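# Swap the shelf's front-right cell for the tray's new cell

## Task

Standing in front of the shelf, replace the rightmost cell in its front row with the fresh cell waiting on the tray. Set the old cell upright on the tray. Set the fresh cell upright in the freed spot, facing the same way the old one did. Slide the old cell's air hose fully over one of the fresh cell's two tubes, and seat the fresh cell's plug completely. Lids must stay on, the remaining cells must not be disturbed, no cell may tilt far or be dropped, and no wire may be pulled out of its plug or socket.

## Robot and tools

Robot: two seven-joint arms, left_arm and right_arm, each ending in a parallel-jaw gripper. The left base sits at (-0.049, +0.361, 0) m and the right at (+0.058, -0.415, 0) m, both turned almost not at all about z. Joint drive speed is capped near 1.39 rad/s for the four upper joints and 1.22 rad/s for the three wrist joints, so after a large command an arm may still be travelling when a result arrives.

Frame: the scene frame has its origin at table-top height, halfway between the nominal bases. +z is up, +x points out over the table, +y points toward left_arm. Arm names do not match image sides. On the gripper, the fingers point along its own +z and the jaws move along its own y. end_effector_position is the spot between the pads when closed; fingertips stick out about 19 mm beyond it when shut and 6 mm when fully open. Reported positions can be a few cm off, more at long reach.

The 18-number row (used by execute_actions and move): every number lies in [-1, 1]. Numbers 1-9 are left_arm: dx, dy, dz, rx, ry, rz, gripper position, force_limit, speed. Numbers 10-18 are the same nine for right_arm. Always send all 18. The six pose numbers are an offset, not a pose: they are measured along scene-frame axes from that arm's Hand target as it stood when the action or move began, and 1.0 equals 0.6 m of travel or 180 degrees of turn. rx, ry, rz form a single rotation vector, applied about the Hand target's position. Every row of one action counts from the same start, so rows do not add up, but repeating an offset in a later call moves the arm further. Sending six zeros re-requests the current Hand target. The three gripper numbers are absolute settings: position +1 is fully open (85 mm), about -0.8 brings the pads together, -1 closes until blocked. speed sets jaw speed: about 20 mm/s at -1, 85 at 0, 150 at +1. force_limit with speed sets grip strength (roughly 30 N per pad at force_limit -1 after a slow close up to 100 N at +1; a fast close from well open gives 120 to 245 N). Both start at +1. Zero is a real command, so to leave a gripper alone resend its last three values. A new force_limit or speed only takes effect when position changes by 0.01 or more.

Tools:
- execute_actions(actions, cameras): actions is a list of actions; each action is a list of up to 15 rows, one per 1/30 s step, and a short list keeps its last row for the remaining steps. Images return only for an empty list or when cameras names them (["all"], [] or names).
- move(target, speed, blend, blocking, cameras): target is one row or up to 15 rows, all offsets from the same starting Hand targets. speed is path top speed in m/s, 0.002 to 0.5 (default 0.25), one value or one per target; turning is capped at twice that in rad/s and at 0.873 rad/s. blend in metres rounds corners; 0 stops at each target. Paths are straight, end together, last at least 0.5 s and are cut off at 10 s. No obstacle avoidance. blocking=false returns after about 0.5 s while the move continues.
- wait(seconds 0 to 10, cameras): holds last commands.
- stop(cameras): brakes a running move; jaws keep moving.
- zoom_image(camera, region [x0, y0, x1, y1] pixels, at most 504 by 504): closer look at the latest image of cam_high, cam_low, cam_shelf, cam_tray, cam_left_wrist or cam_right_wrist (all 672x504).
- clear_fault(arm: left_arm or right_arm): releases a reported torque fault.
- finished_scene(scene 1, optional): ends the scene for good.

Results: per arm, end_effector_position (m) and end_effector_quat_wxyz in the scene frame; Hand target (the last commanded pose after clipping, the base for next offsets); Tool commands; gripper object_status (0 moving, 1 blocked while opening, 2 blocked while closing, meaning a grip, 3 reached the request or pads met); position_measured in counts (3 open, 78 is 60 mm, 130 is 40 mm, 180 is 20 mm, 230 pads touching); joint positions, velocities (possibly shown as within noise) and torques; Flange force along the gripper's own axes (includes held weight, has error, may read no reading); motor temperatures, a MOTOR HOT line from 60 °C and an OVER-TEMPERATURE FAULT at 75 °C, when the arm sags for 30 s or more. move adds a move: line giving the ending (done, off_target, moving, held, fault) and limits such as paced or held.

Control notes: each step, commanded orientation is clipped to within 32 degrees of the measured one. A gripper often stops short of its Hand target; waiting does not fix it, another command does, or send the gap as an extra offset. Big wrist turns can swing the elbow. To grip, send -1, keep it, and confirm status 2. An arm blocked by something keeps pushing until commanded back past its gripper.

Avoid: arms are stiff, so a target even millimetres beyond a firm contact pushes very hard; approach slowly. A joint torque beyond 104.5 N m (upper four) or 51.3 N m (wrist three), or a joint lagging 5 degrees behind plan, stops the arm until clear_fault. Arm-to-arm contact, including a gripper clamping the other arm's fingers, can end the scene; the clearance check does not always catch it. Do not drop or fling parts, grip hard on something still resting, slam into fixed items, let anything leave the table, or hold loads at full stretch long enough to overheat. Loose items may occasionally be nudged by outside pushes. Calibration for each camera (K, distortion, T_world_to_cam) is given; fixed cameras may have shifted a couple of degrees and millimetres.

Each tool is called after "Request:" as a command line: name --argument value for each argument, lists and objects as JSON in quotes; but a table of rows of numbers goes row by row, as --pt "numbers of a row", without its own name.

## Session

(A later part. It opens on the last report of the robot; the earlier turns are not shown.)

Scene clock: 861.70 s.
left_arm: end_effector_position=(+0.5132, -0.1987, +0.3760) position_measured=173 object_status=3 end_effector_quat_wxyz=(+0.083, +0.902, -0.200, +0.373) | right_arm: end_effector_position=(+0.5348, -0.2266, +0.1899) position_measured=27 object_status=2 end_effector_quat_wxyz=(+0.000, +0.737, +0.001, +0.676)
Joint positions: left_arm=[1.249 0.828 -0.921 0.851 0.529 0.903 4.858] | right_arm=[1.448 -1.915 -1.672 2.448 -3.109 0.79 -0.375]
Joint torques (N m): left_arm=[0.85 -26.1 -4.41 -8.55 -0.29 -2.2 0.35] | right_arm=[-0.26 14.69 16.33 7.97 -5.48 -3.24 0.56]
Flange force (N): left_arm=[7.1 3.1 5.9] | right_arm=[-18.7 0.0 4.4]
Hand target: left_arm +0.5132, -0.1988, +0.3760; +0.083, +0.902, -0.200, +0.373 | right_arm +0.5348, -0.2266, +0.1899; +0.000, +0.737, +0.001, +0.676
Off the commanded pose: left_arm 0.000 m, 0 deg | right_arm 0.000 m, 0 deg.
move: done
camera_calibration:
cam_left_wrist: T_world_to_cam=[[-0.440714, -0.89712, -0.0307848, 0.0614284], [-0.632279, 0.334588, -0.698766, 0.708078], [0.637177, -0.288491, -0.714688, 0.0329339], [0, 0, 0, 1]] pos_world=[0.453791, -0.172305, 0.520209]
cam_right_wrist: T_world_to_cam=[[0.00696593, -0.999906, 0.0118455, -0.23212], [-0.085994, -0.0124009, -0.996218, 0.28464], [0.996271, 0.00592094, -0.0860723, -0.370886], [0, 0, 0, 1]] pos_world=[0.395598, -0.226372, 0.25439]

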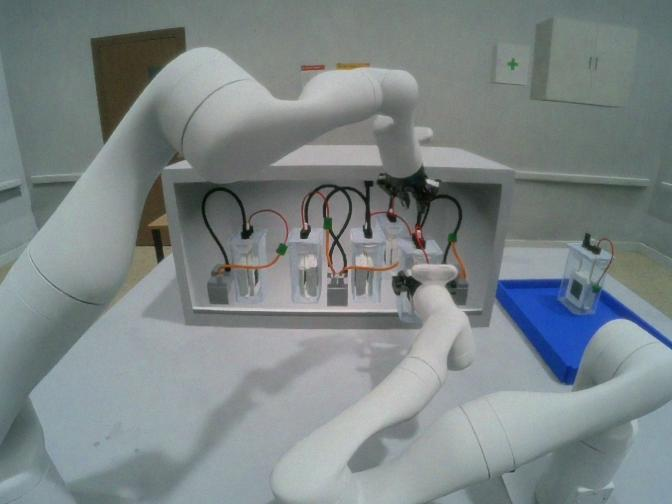

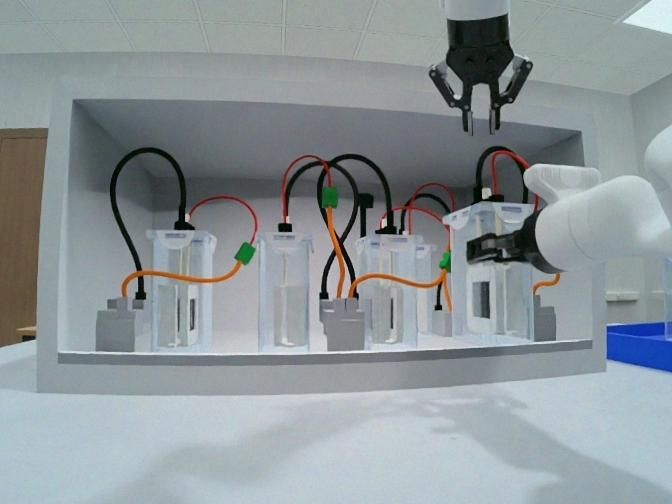

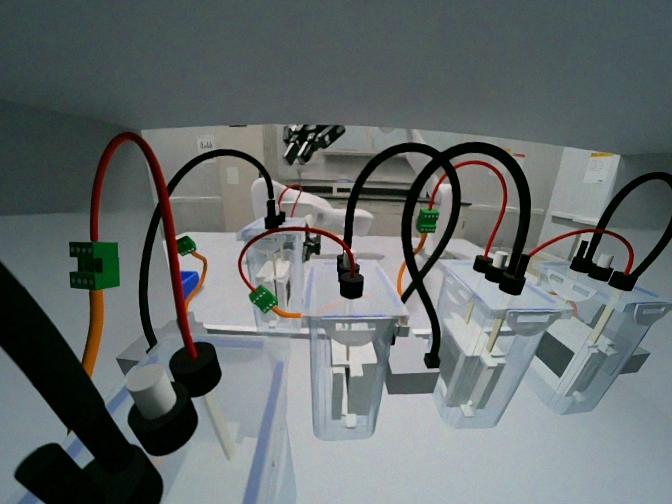

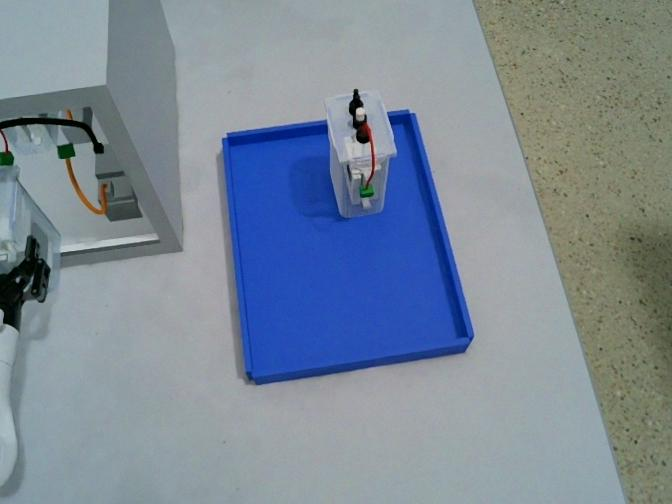

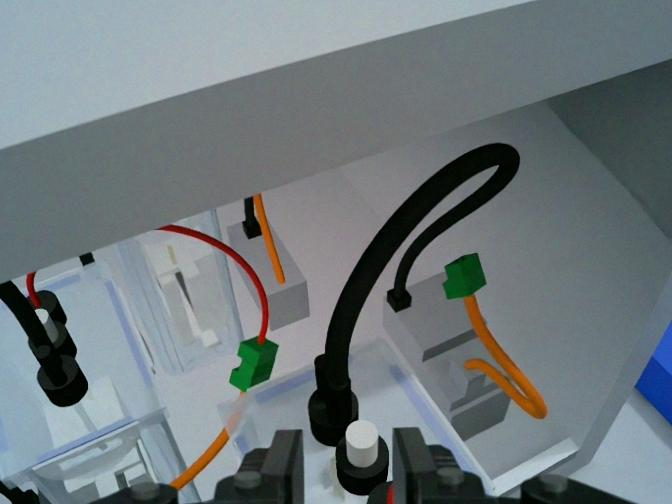

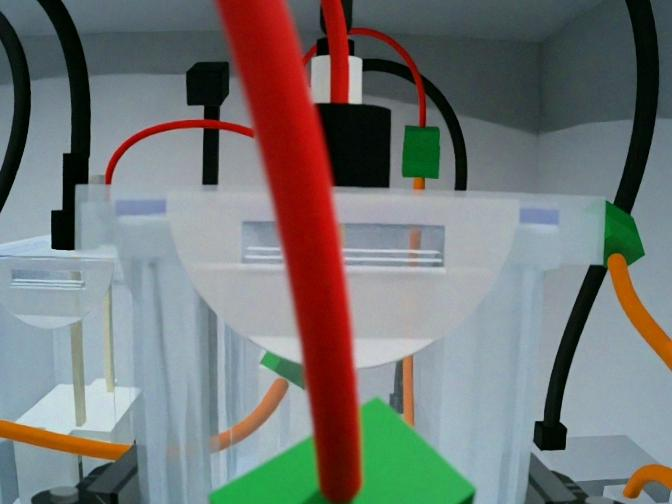

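Request:
move --pt "0.108 -0.0455 -0.0433 0 0 0 -0.35 0.5 -1 0 0 0.0 0 0 0 -1 1 -1" --pt "0.108 -0.0455 -0.0767 0 0 0 -0.35 0.5 -1 0 0 0.0 0 0 0 -1 1 -1" --speed 0.08 --cameras '["cam_left_wrist","cam_right_wrist","cam_shelf","cam_low"]'

Request:
zoom_image --camera "cam_left_wrist" --region '[200, 250, 500, 504]'

Request:
zoom_image --camera "cam_shelf" --region '[220, 120, 340, 240]'

Request:
zoom_image --camera "cam_low" --region '[430, 100, 570, 230]'

Scene clock: 895.73 s.
left_arm: end_effector_position=(+0.5780, -0.2261, +0.3300) position_measured=173 object_status=3 end_effector_quat_wxyz=(+0.083, +0.902, -0.200, +0.373) | right_arm: end_effector_position=(+0.5348, -0.2266, +0.1899) position_measured=27 object_status=2 end_effector_quat_wxyz=(+0.000, +0.737, +0.001, +0.676)
Joint positions: left_arm=[1.074 1.01 -0.873 0.562 0.58 0.958 4.906] | right_arm=[1.448 -1.915 -1.672 2.448 -3.109 0.79 -0.375]
Joint torques (N m): left_arm=[0.79 -29.42 -3.34 -7.84 -0.4 -2.09 0.28] | right_arm=[-0.28 14.72 16.22 7.96 -5.48 -3.27 0.59]
Flange force (N): left_arm=[10.0 4.3 7.9] | right_arm=[-18.5 0.2 4.5]
Hand target: left_arm +0.5780, -0.2260, +0.3300; +0.083, +0.902, -0.200, +0.373 | right_arm +0.5348, -0.2266, +0.1899; +0.000, +0.737, +0.001, +0.676
Off the commanded pose: left_arm 0.000 m, 0 deg | right_arm 0.000 m, 0 deg.
move: done
camera_calibration:
cam_left_wrist: T_world_to_cam=[[-0.440743, -0.897102, -0.0308822, 0.0641438], [-0.6323, 0.334699, -0.698694, 0.72604], [0.637136, -0.288417, -0.714754, -0.0490396], [0, 0, 0, 1]] pos_world=[0.518591, -0.199605, 0.474209]
cam_right_wrist: T_world_to_cam=[[0.00696593, -0.999906, 0.0118455, -0.23212], [-0.085994, -0.0124009, -0.996218, 0.28464], [0.996271, 0.00592094, -0.0860723, -0.370886], [0, 0, 0, 1]] pos_world=[0.395598, -0.226372, 0.25439]
Images, in order (width x height): cam_low 672x504, cam_shelf 672x504, cam_left_wrist 672x504, cam_right_wrist 672x504.

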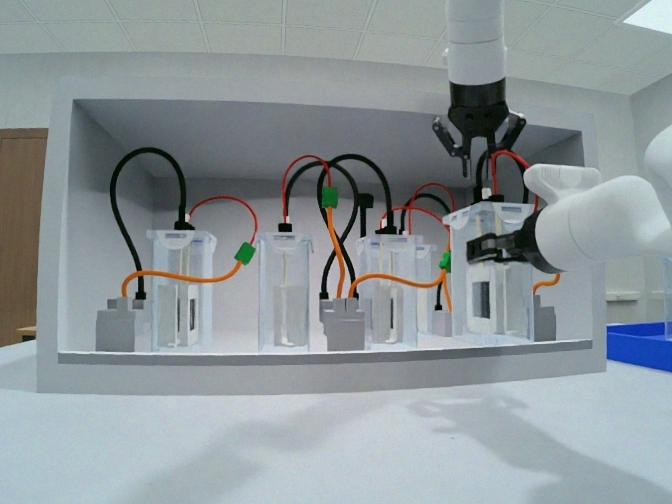

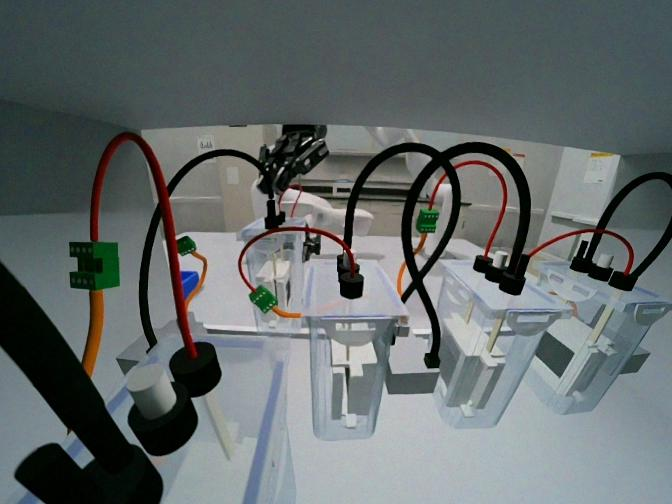

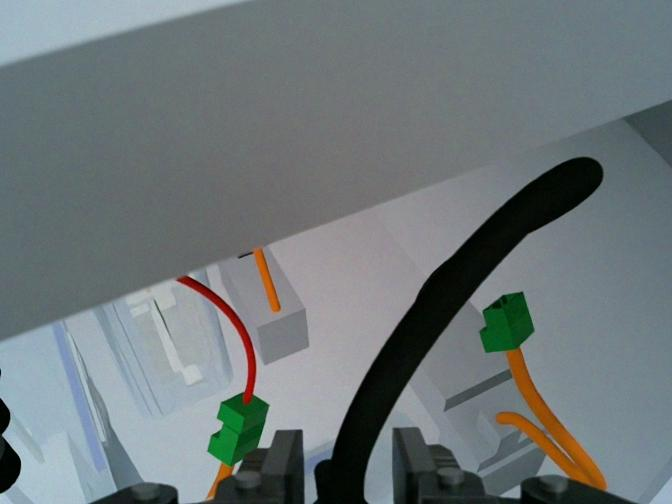

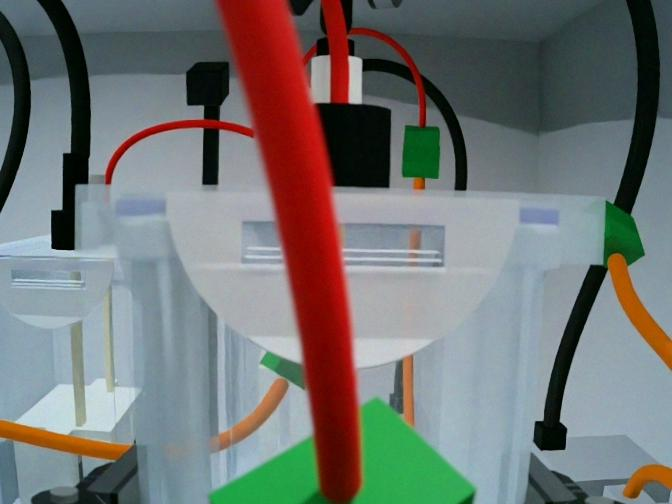

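Scaled by 1.680.

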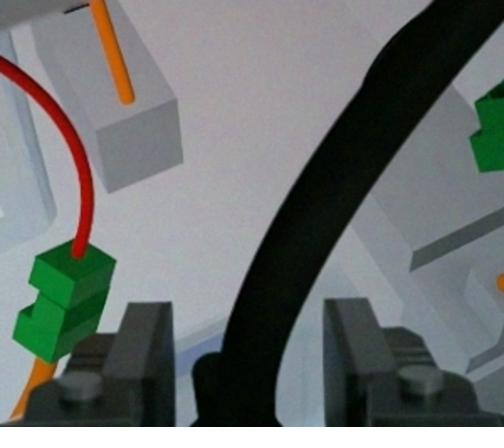

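Scaled by 4.200 from the camera's 672x504 image, which has a finer 960x720 frame.

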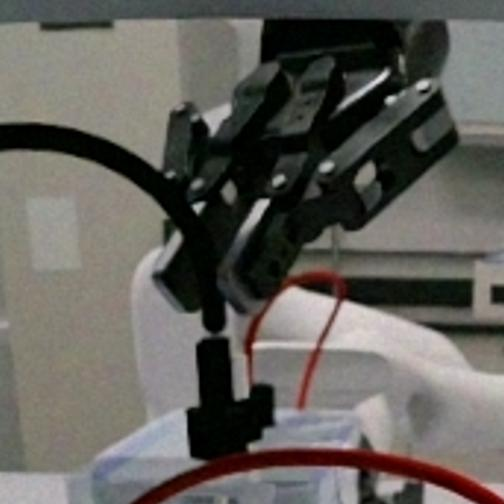

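Scaled by 3.600 from the camera's 672x504 image, which has a finer 960x720 frame.

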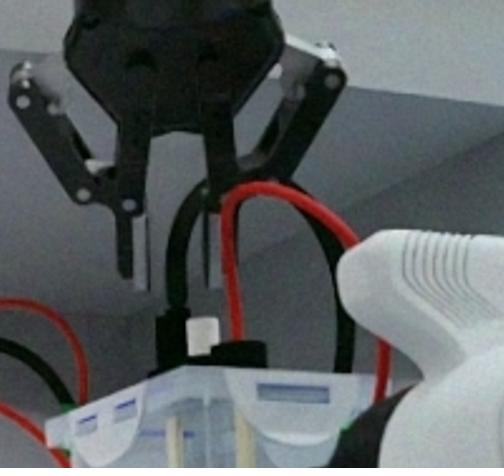

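Request:
move --target '[0,0,-0.0233,0,0,0,-0.35,0.5,-1,0,0,0.0,0,0,0,-1,1,-1]' --speed 0.05 --cameras '["cam_left_wrist","cam_shelf","cam_low"]'

Request:
zoom_image --camera "cam_shelf" --region '[240, 160, 310, 230]'

Request:
zoom_image --camera "cam_low" --region '[430, 130, 530, 230]'

Request:
zoom_image --camera "cam_left_wrist" --region '[250, 354, 450, 504]'

Scene clock: 905.97 s.
left_arm: end_effector_position=(+0.5780, -0.2261, +0.3160) position_measured=173 object_status=3 end_effector_quat_wxyz=(+0.083, +0.902, -0.200, +0.373) | right_arm: end_effector_position=(+0.5348, -0.2266, +0.1899) position_measured=27 object_status=2 end_effector_quat_wxyz=(+0.000, +0.737, +0.001, +0.676)
Joint positions: left_arm=[1.088 1.014 -0.87 0.61 0.585 0.915 4.893] | right_arm=[1.448 -1.915 -1.672 2.448 -3.109 0.79 -0.375]
Joint torques (N m): left_arm=[0.79 -29.48 -3.66 -7.82 -0.38 -2.07 0.26] | right_arm=[-0.21 14.61 16.23 8.03 -5.55 -3.27 0.63]
Flange force (N): left_arm=[10.0 4.5 8.3] | right_arm=[-18.3 -0.4 4.4]
Hand target: left_arm +0.5780, -0.2261, +0.3160; +0.083, +0.902, -0.200, +0.373 | right_arm +0.5348, -0.2266, +0.1899; +0.000, +0.737, +0.001, +0.676
Off the commanded pose: left_arm 0.000 m, 0 deg | right_arm 0.000 m, 0 deg.
move: done
camera_calibration:
cam_left_wrist: T_world_to_cam=[[-0.440741, -0.897103, -0.0308806, 0.0637098], [-0.632301, 0.334697, -0.698694, 0.716258], [0.637136, -0.288417, -0.714754, -0.0590462], [0, 0, 0, 1]] pos_world=[0.518591, -0.199605, 0.460209]
Images, in order (width x height): cam_low 672x504, cam_shelf 672x504, cam_left_wrist 672x504.

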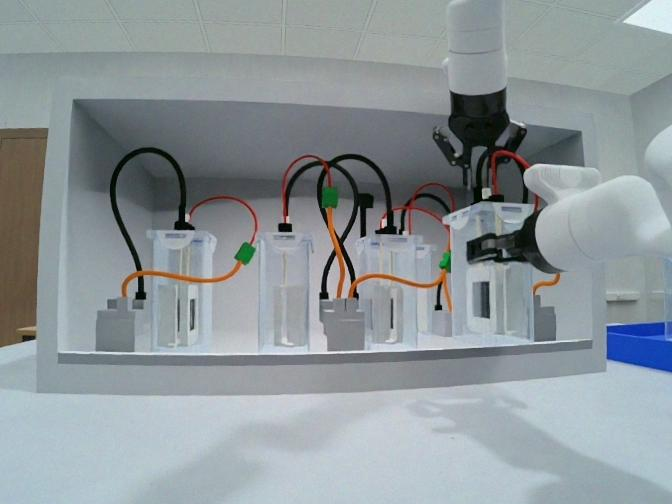

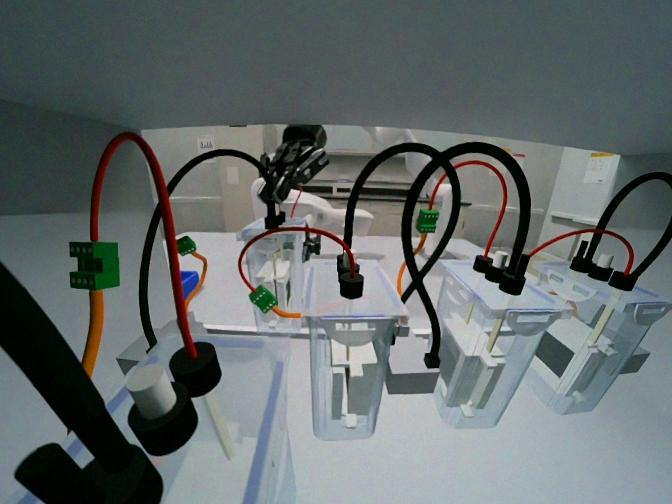

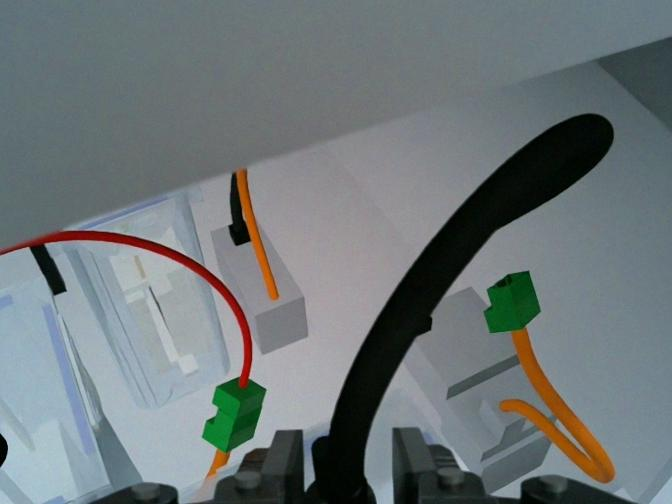

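Scaled by 7.200 from the camera's 672x504 image, which has a finer 960x720 frame.

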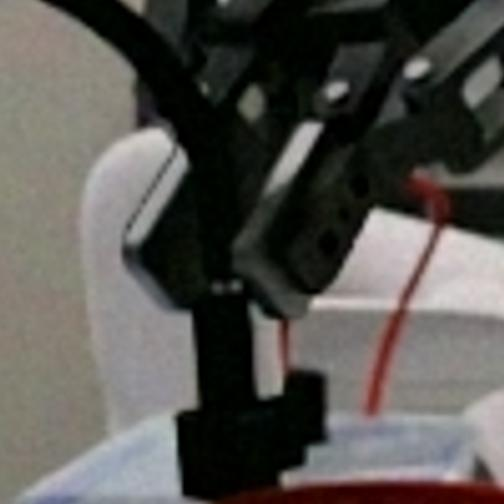

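Scaled by 5.040 from the camera's 672x504 image, which has a finer 960x720 frame.

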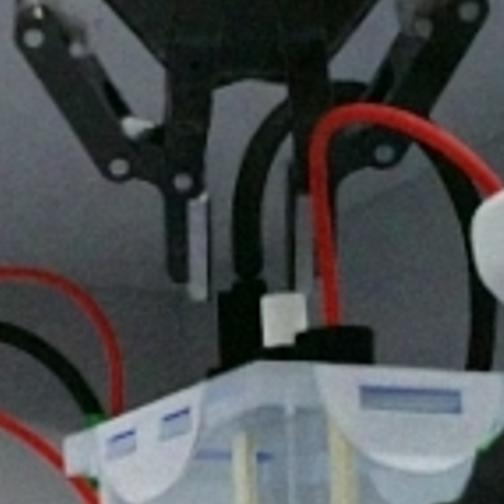

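Scaled by 2.520.

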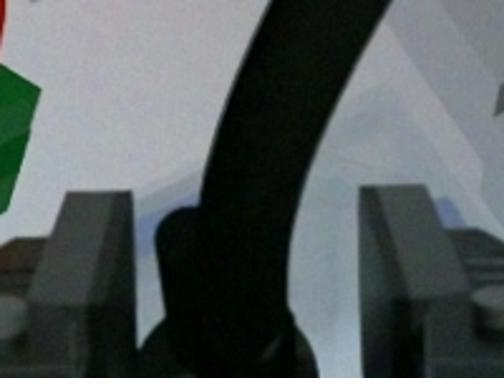

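Request:
move --pt "0 0 -0.002 0 0 0 -0.35 0.5 -1 0 0 0.0 0 0 0 -1 1 -1" --pt "0 0 -0.002 0 0 0 -1 0.5 -1 0 0 0.0 0 0 0 -1 1 -1" --speed 0.05 --cameras '["cam_left_wrist","cam_shelf","cam_low"]'

Request:
zoom_image --camera "cam_shelf" --region '[240, 160, 310, 230]'

Request:
zoom_image --camera "cam_low" --region '[430, 130, 530, 230]'

Request:
zoom_image --camera "cam_left_wrist" --region '[250, 354, 450, 504]'

Scene clock: 915.67 s.
left_arm: end_effector_position=(+0.5780, -0.2260, +0.3148) position_measured=213 object_status=0 end_effector_quat_wxyz=(+0.083, +0.902, -0.200, +0.373) | right_arm: end_effector_position=(+0.5348, -0.2266, +0.1900) position_measured=27 object_status=2 end_effector_quat_wxyz=(+0.000, +0.737, +0.001, +0.676)
Joint positions: left_arm=[1.089 1.014 -0.869 0.614 0.585 0.912 4.892] | right_arm=[1.448 -1.915 -1.672 2.448 -3.109 0.79 -0.375]
Joint torques (N m): left_arm=[2.49 -28.7 -2.59 -8.36 0.17 -2.21 0.27] | right_arm=[-1.41 14.73 17.05 6.75 -5.65 -2.62 0.9]
Flange force (N): left_arm=[10.2 2.2 7.2] | right_arm=[-19.4 2.6 4.1]
Hand target: left_arm +0.5780, -0.2261, +0.3148; +0.083, +0.902, -0.200, +0.373 | right_arm +0.5348, -0.2266, +0.1900; +0.000, +0.737, +0.001, +0.676
Off the commanded pose: left_arm 0.000 m, 0 deg | right_arm 0.000 m, 0 deg.
move: done
camera_calibration:
cam_left_wrist: T_world_to_cam=[[-0.440686, -0.897132, -0.0308189, 0.0636098], [-0.63234, 0.334618, -0.698697, 0.715426], [0.637136, -0.288418, -0.714754, -0.0599039], [0, 0, 0, 1]] pos_world=[0.518591, -0.199605, 0.45901]
Images, in order (width x height): cam_low 672x504, cam_shelf 672x504, cam_left_wrist 672x504.

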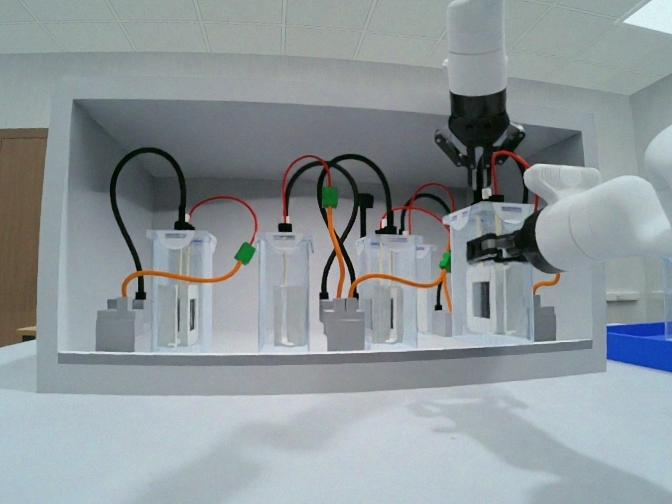

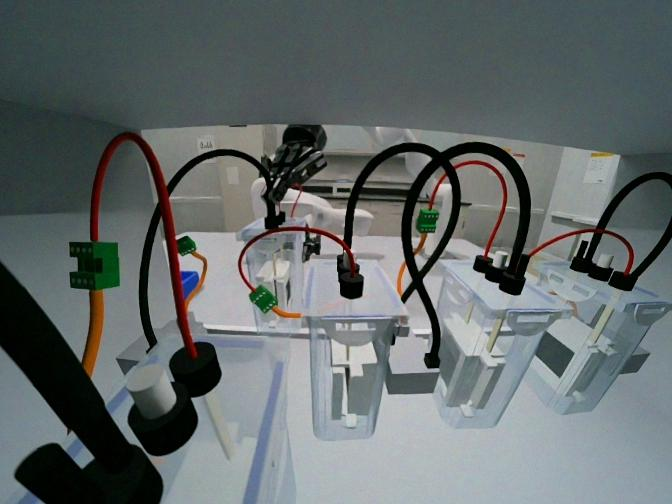

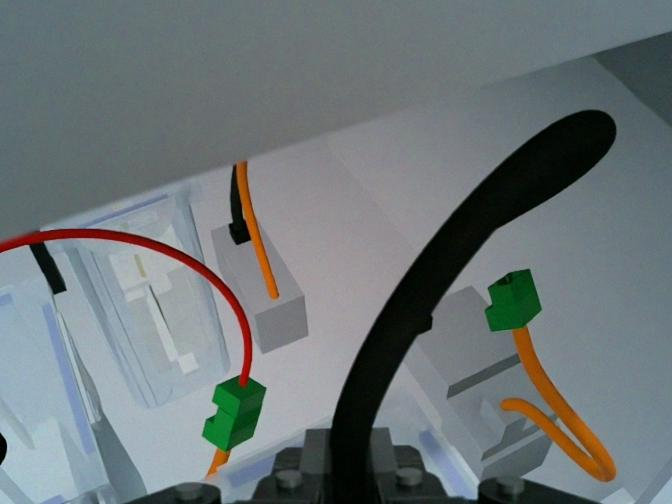

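Scaled by 7.200 from the camera's 672x504 image, which has a finer 960x720 frame.

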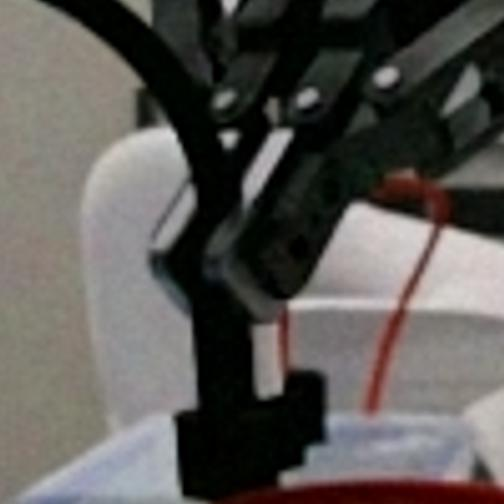

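Scaled by 5.040 from the camera's 672x504 image, which has a finer 960x720 frame.

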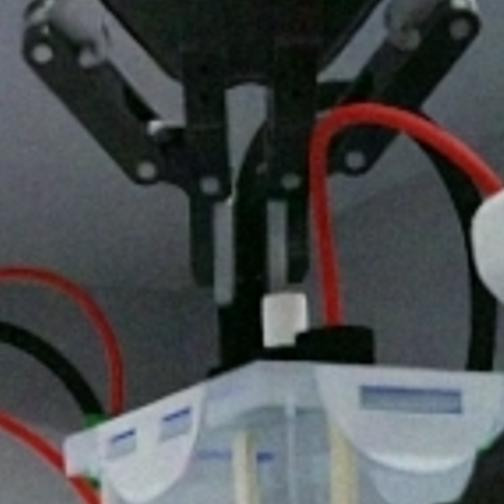

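Scaled by 2.520.

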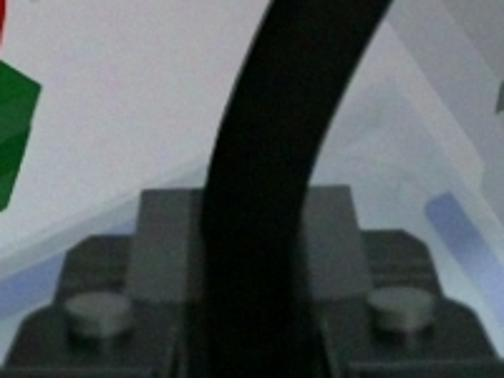

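Request:
move --target '[0,0,0.0133,0,0,0,-1,0.5,-1,0,0,0.0,0,0,0,-1,1,-1]' --speed 0.02 --cameras '["cam_left_wrist","cam_shelf","cam_low"]'

Request:
zoom_image --camera "cam_shelf" --region '[240, 160, 310, 230]'

Request:
zoom_image --camera "cam_low" --region '[430, 130, 530, 230]'

Scene clock: 921.20 s.
left_arm: end_effector_position=(+0.5780, -0.2261, +0.3229) position_measured=213 object_status=2 end_effector_quat_wxyz=(+0.083, +0.902, -0.200, +0.373) | right_arm: end_effector_position=(+0.5348, -0.2266, +0.1899) position_measured=27 object_status=2 end_effector_quat_wxyz=(+0.000, +0.737, +0.001, +0.676)
Joint positions: left_arm=[1.082 1.012 -0.871 0.587 0.583 0.935 4.899] | right_arm=[1.448 -1.915 -1.672 2.448 -3.109 0.79 -0.375]
Joint torques (N m): left_arm=[1.57 -31.99 -3.74 -9.49 -0.18 -3.04 0.3] | right_arm=[-1.13 14.33 15.03 6.47 -4.89 -2.38 0.76]
Flange force (N): left_arm=[8.2 3.6 10.1] | right_arm=[-15.5 1.8 4.2]
Hand target: left_arm +0.5780, -0.2261, +0.3228; +0.083, +0.902, -0.200, +0.373 | right_arm +0.5348, -0.2266, +0.1899; +0.000, +0.737, +0.001, +0.676
Off the commanded pose: left_arm 0.000 m, 0 deg | right_arm 0.000 m, 0 deg.
move: done
camera_calibration:
cam_left_wrist: T_world_to_cam=[[-0.440738, -0.897107, -0.0308159, 0.06389], [-0.632217, 0.334605, -0.698815, 0.721073], [0.637222, -0.288512, -0.714639, -0.0542317], [0, 0, 0, 1]] pos_world=[0.518591, -0.199605, 0.467109]
Images, in order (width x height): cam_low 672x504, cam_shelf 672x504, cam_left_wrist 672x504.

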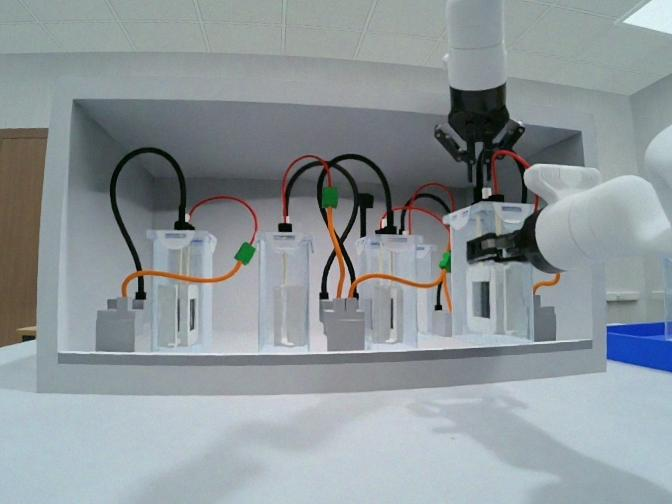

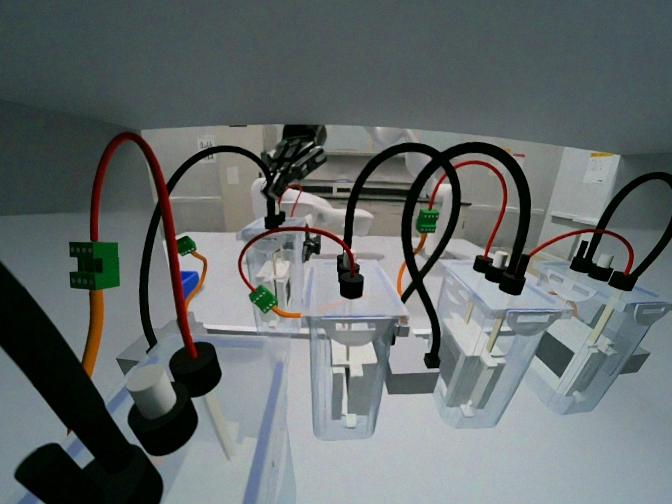

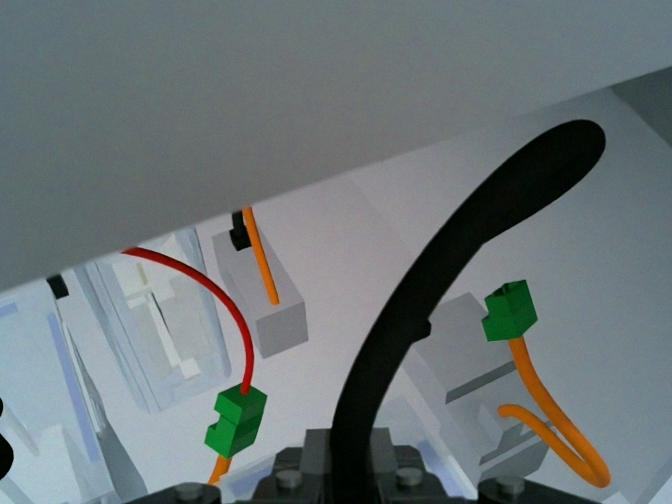

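Scaled by 7.200 from the camera's 672x504 image, which has a finer 960x720 frame.

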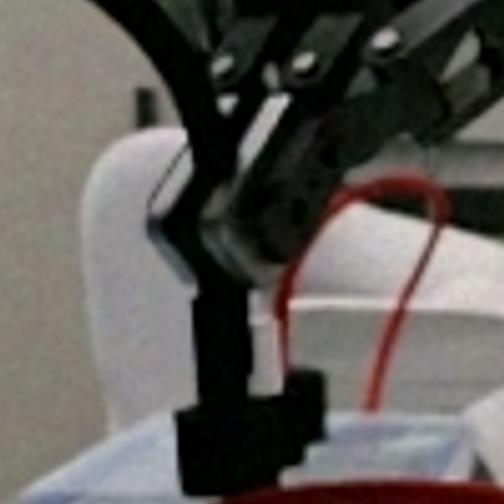

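Scaled by 5.040 from the camera's 672x504 image, which has a finer 960x720 frame.

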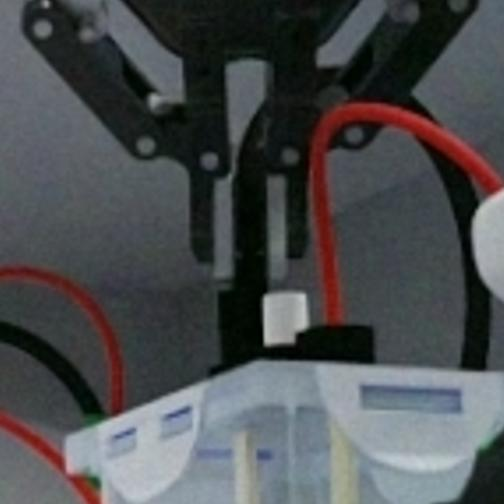

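Request:
move --target '[0,0,0.0133,0,0,0,-1,0.5,-1,0,0,0.0,0,0,0,-1,1,-1]' --speed 0.02 --cameras '["cam_shelf","cam_low"]'

Request:
zoom_image --camera "cam_shelf" --region '[240, 160, 310, 230]'

Request:
zoom_image --camera "cam_low" --region '[430, 130, 530, 230]'

Scene clock: 927.87 s.
left_arm: end_effector_position=(+0.5780, -0.2260, +0.3308) position_measured=213 object_status=2 end_effector_quat_wxyz=(+0.083, +0.902, -0.200, +0.373) | right_arm: end_effector_position=(+0.5348, -0.2266, +0.1899) position_measured=27 object_status=2 end_effector_quat_wxyz=(+0.000, +0.737, +0.001, +0.676)
Joint positions: left_arm=[1.073 1.01 -0.873 0.559 0.58 0.96 4.906] | right_arm=[1.448 -1.915 -1.672 2.448 -3.109 0.79 -0.375]
Joint torques (N m): left_arm=[1.69 -30.9 -3.18 -8.92 -0.14 -2.61 0.31] | right_arm=[-0.89 14.47 15.65 6.87 -5.13 -2.7 0.75]
Flange force (N): left_arm=[9.3 3.5 9.2] | right_arm=[-16.8 1.7 4.0]
Hand target: left_arm +0.5780, -0.2261, +0.3308; +0.083, +0.902, -0.200, +0.373 | right_arm +0.5348, -0.2266, +0.1899; +0.000, +0.737, +0.001, +0.676
Off the commanded pose: left_arm 0.000 m, 0 deg | right_arm 0.000 m, 0 deg.
move: done
Images, in order (width x height): cam_low 672x504, cam_shelf 672x504.

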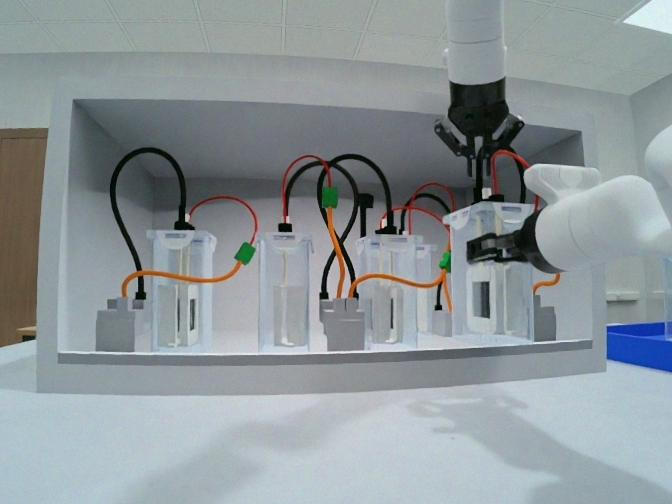

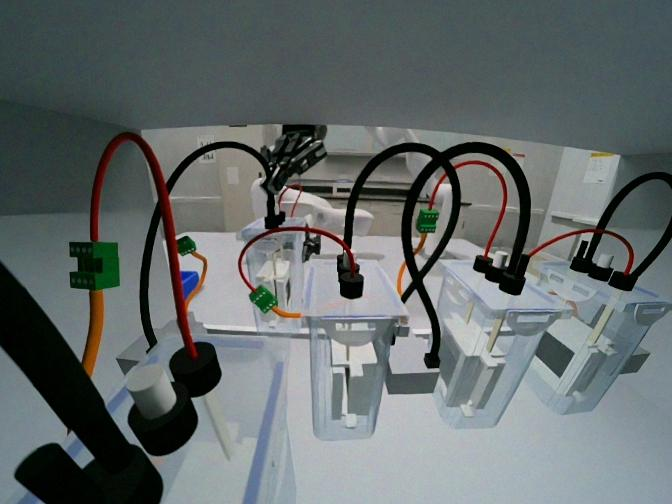

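Scaled by 7.200 from the camera's 672x504 image, which has a finer 960x720 frame.

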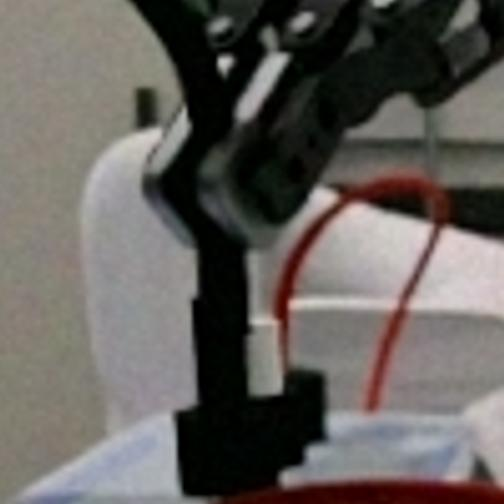

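Scaled by 5.040 from the camera's 672x504 image, which has a finer 960x720 frame.

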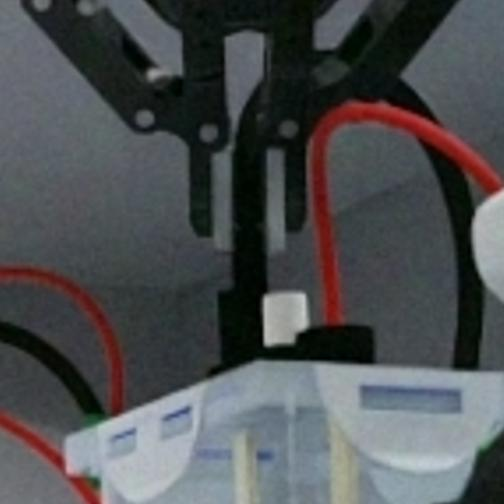

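Request:
move --target '[0,0,0.0167,0,0,0,-1,0.5,-1,0,0,0.0,0,0,0,-1,1,-1]' --speed 0.02 --cameras '["cam_shelf","cam_low","cam_left_wrist"]'

Request:
zoom_image --camera "cam_shelf" --region '[240, 160, 310, 230]'

Request:
zoom_image --camera "cam_low" --region '[430, 130, 530, 230]'

Scene clock: 935.03 s.
left_arm: end_effector_position=(+0.5780, -0.2260, +0.3409) position_measured=213 object_status=2 end_effector_quat_wxyz=(+0.083, +0.902, -0.200, +0.373) | right_arm: end_effector_position=(+0.5348, -0.2266, +0.1899) position_measured=27 object_status=2 end_effector_quat_wxyz=(+0.000, +0.737, +0.001, +0.676)
Joint positions: left_arm=[1.061 1.009 -0.874 0.52 0.577 0.992 4.916] | right_arm=[1.448 -1.915 -1.672 2.448 -3.109 0.79 -0.375]
Joint torques (N m): left_arm=[0.78 -29.82 -3.18 -7.82 -0.4 -2.14 0.29] | right_arm=[-0.21 14.67 16.09 8.01 -5.45 -3.25 0.59]
Flange force (N): left_arm=no reading | right_arm=[-18.3 -0.2 4.5]
Hand target: left_arm +0.5780, -0.2260, +0.3408; +0.083, +0.902, -0.200, +0.373 | right_arm +0.5348, -0.2266, +0.1899; +0.000, +0.737, +0.001, +0.676
Off the commanded pose: left_arm 0.000 m, 0 deg | right_arm 0.000 m, 0 deg.
move: done
camera_calibration:
cam_left_wrist: T_world_to_cam=[[-0.440738, -0.897107, -0.0308159, 0.0645344], [-0.632217, 0.334605, -0.698815, 0.733619], [0.637222, -0.288512, -0.714639, -0.0413394], [0, 0, 0, 1]] pos_world=[0.518591, -0.199505, 0.485109]
Images, in order (width x height): cam_low 672x504, cam_shelf 672x504, cam_left_wrist 672x504.

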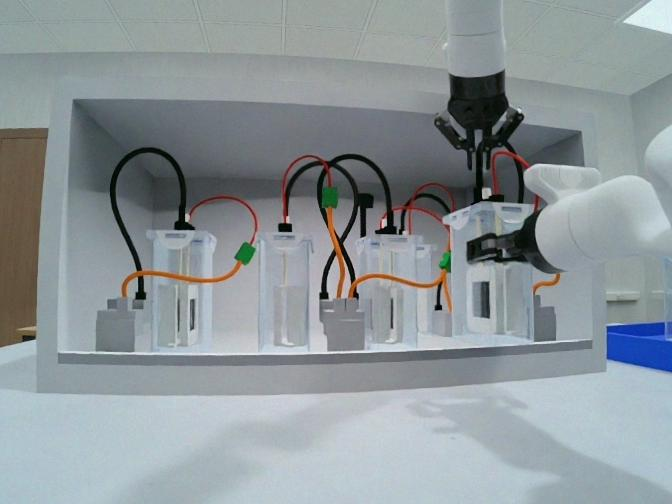

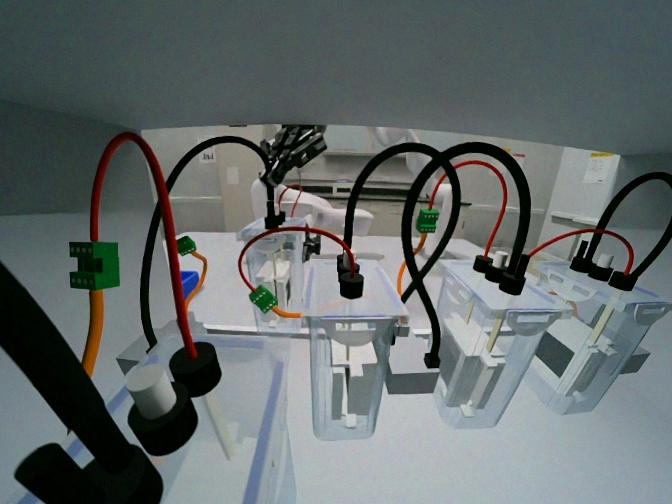

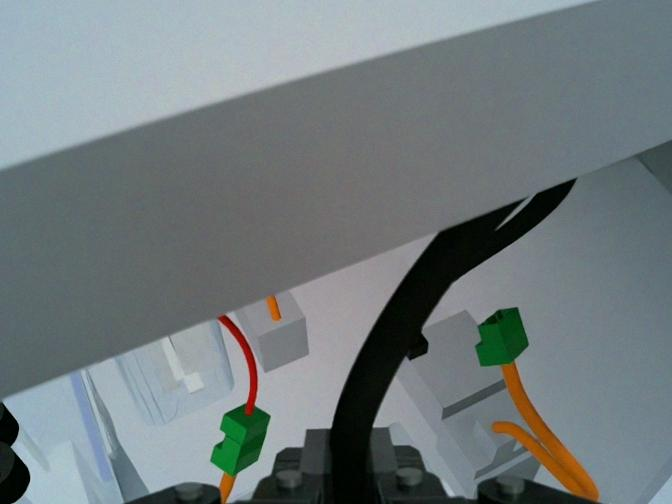

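Scaled by 7.200 from the camera's 672x504 image, which has a finer 960x720 frame.

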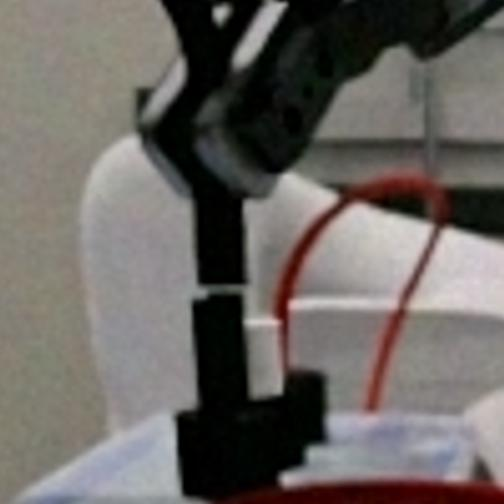

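Scaled by 5.040 from the camera's 672x504 image, which has a finer 960x720 frame.

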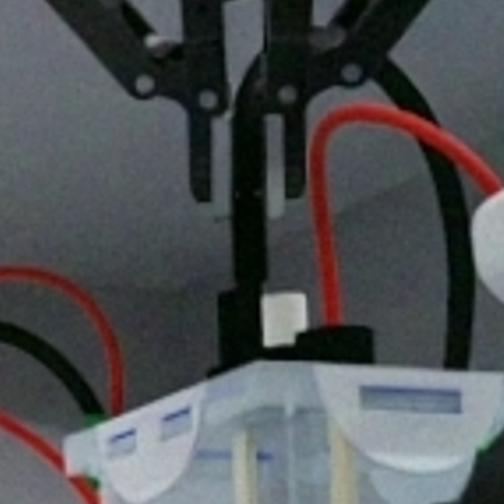

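Request:
move --pt "0 0 0.05 0 0 0 -1 0.5 -1 0 0 0.0 0 0 0 -1 1 -1" --pt "0.02 0.21 0.05 0 0 -0.194 -1 0.5 -1 0 0 0.0 0 0 0 -1 1 -1" --speed 0.08 --cameras '["all"]'

Scene clock: 1013.07 s.
left_arm: end_effector_position=(+0.5509, -0.1462, +0.3708) position_measured=213 object_status=2 end_effector_quat_wxyz=(+0.203, +0.782, -0.492, +0.324) | right_arm: end_effector_position=(+0.5348, -0.2266, +0.1899) position_measured=27 object_status=2 end_effector_quat_wxyz=(+0.000, +0.737, +0.001, +0.676)
Joint positions: left_arm=[0.809 0.774 -0.645 0.871 1.063 1.108 3.728] | right_arm=[1.448 -1.915 -1.672 2.448 -3.109 0.79 -0.375]
Joint torques (N m): left_arm=[-71.02 -15.42 -44.06 -10.22 -8.34 -29.48 0.06] | right_arm=[-0.2 14.67 16.15 8 -5.46 -3.25 0.61]
Flange force (N): left_arm=[-23.6 120.5 -21.7] | right_arm=[-18.4 -0.2 4.4]
Hand target: left_arm +0.5900, -0.1001, +0.3708; +0.191, +0.800, -0.462, +0.331 | right_arm +0.5348, -0.2266, +0.1899; +0.000, +0.737, +0.001, +0.676
Off the commanded pose: left_arm 0.060 m, 4 deg | right_arm 0.000 m, 0 deg.
TORQUE WARNING: the torque sensor of joint 1 (waist) of the left arm reached its warning level (56.7 N m). A warning alone does not stop the arm.
move: off_target (left_arm)
camera_calibration:
cam_left_wrist: T_world_to_cam=[[-0.908618, -0.416433, -0.0315895, 0.453396], [-0.277776, 0.659097, -0.698878, 0.562935], [0.311856, -0.626238, -0.714543, 0.150113], [0, 0, 0, 1]] pos_world=[0.52152, -0.088213, 0.515008]
cam_right_wrist: T_world_to_cam=[[0.00695773, -0.999907, 0.0117459, -0.232091], [-0.0859945, -0.0123009, -0.99622, 0.284663], [0.996271, 0.00592135, -0.086072, -0.370886], [0, 0, 0, 1]] pos_world=[0.395598, -0.226372, 0.25439]

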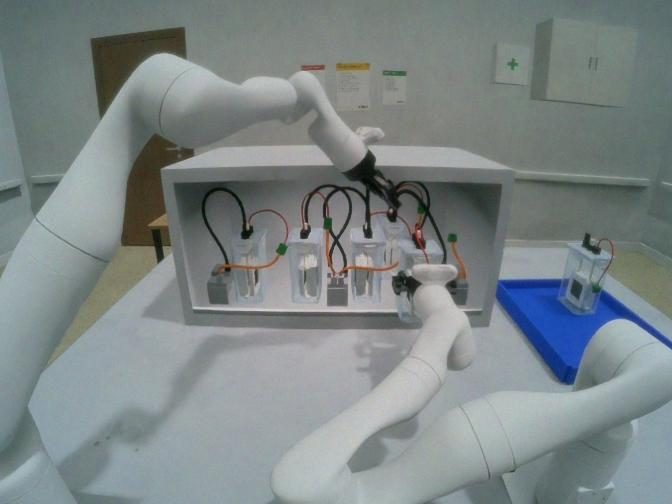

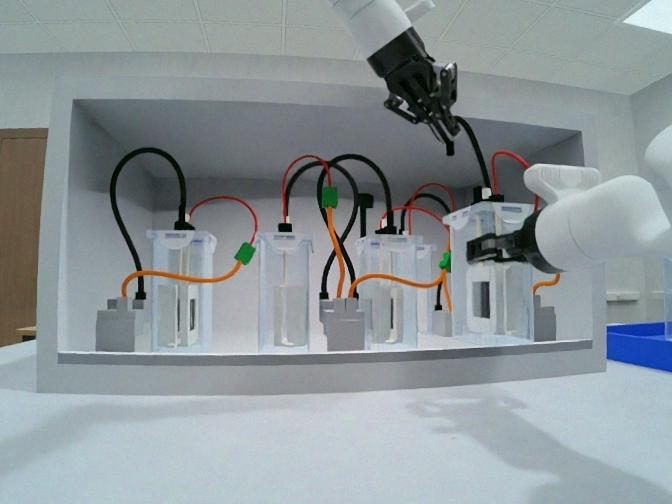

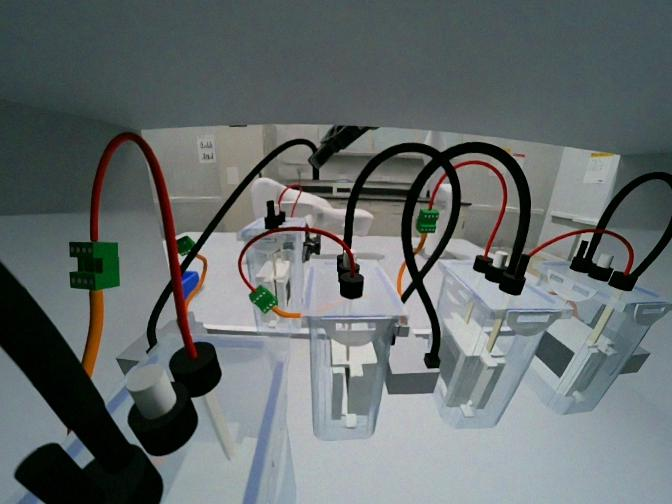

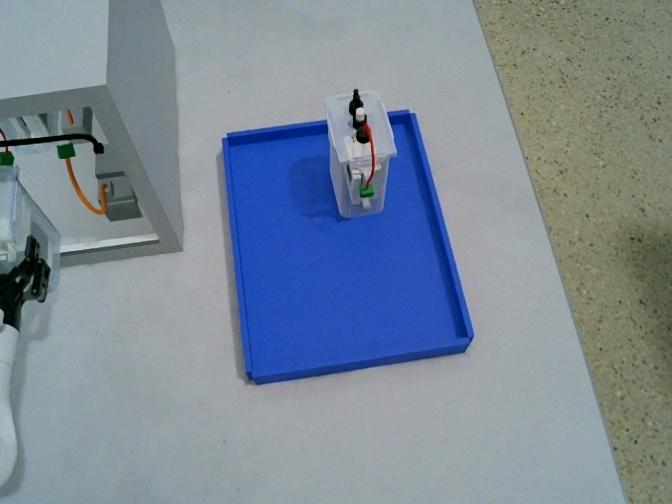

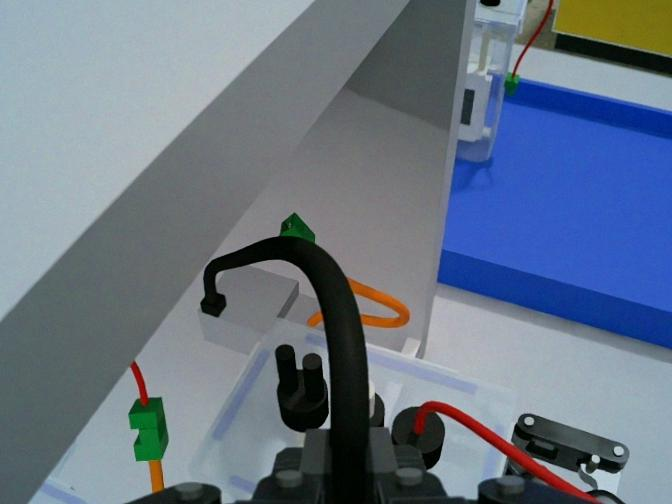

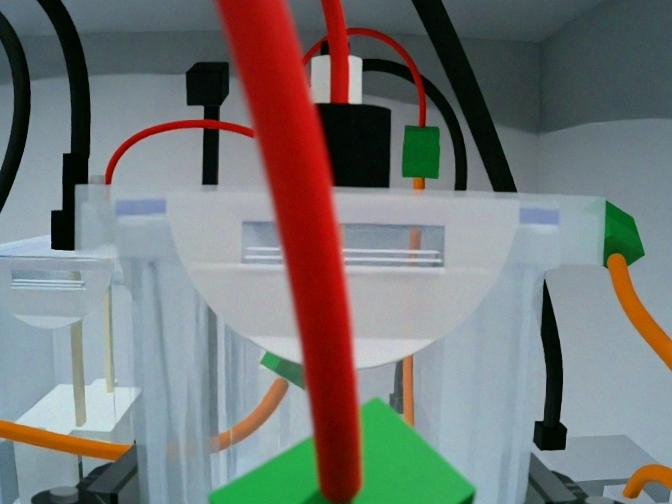

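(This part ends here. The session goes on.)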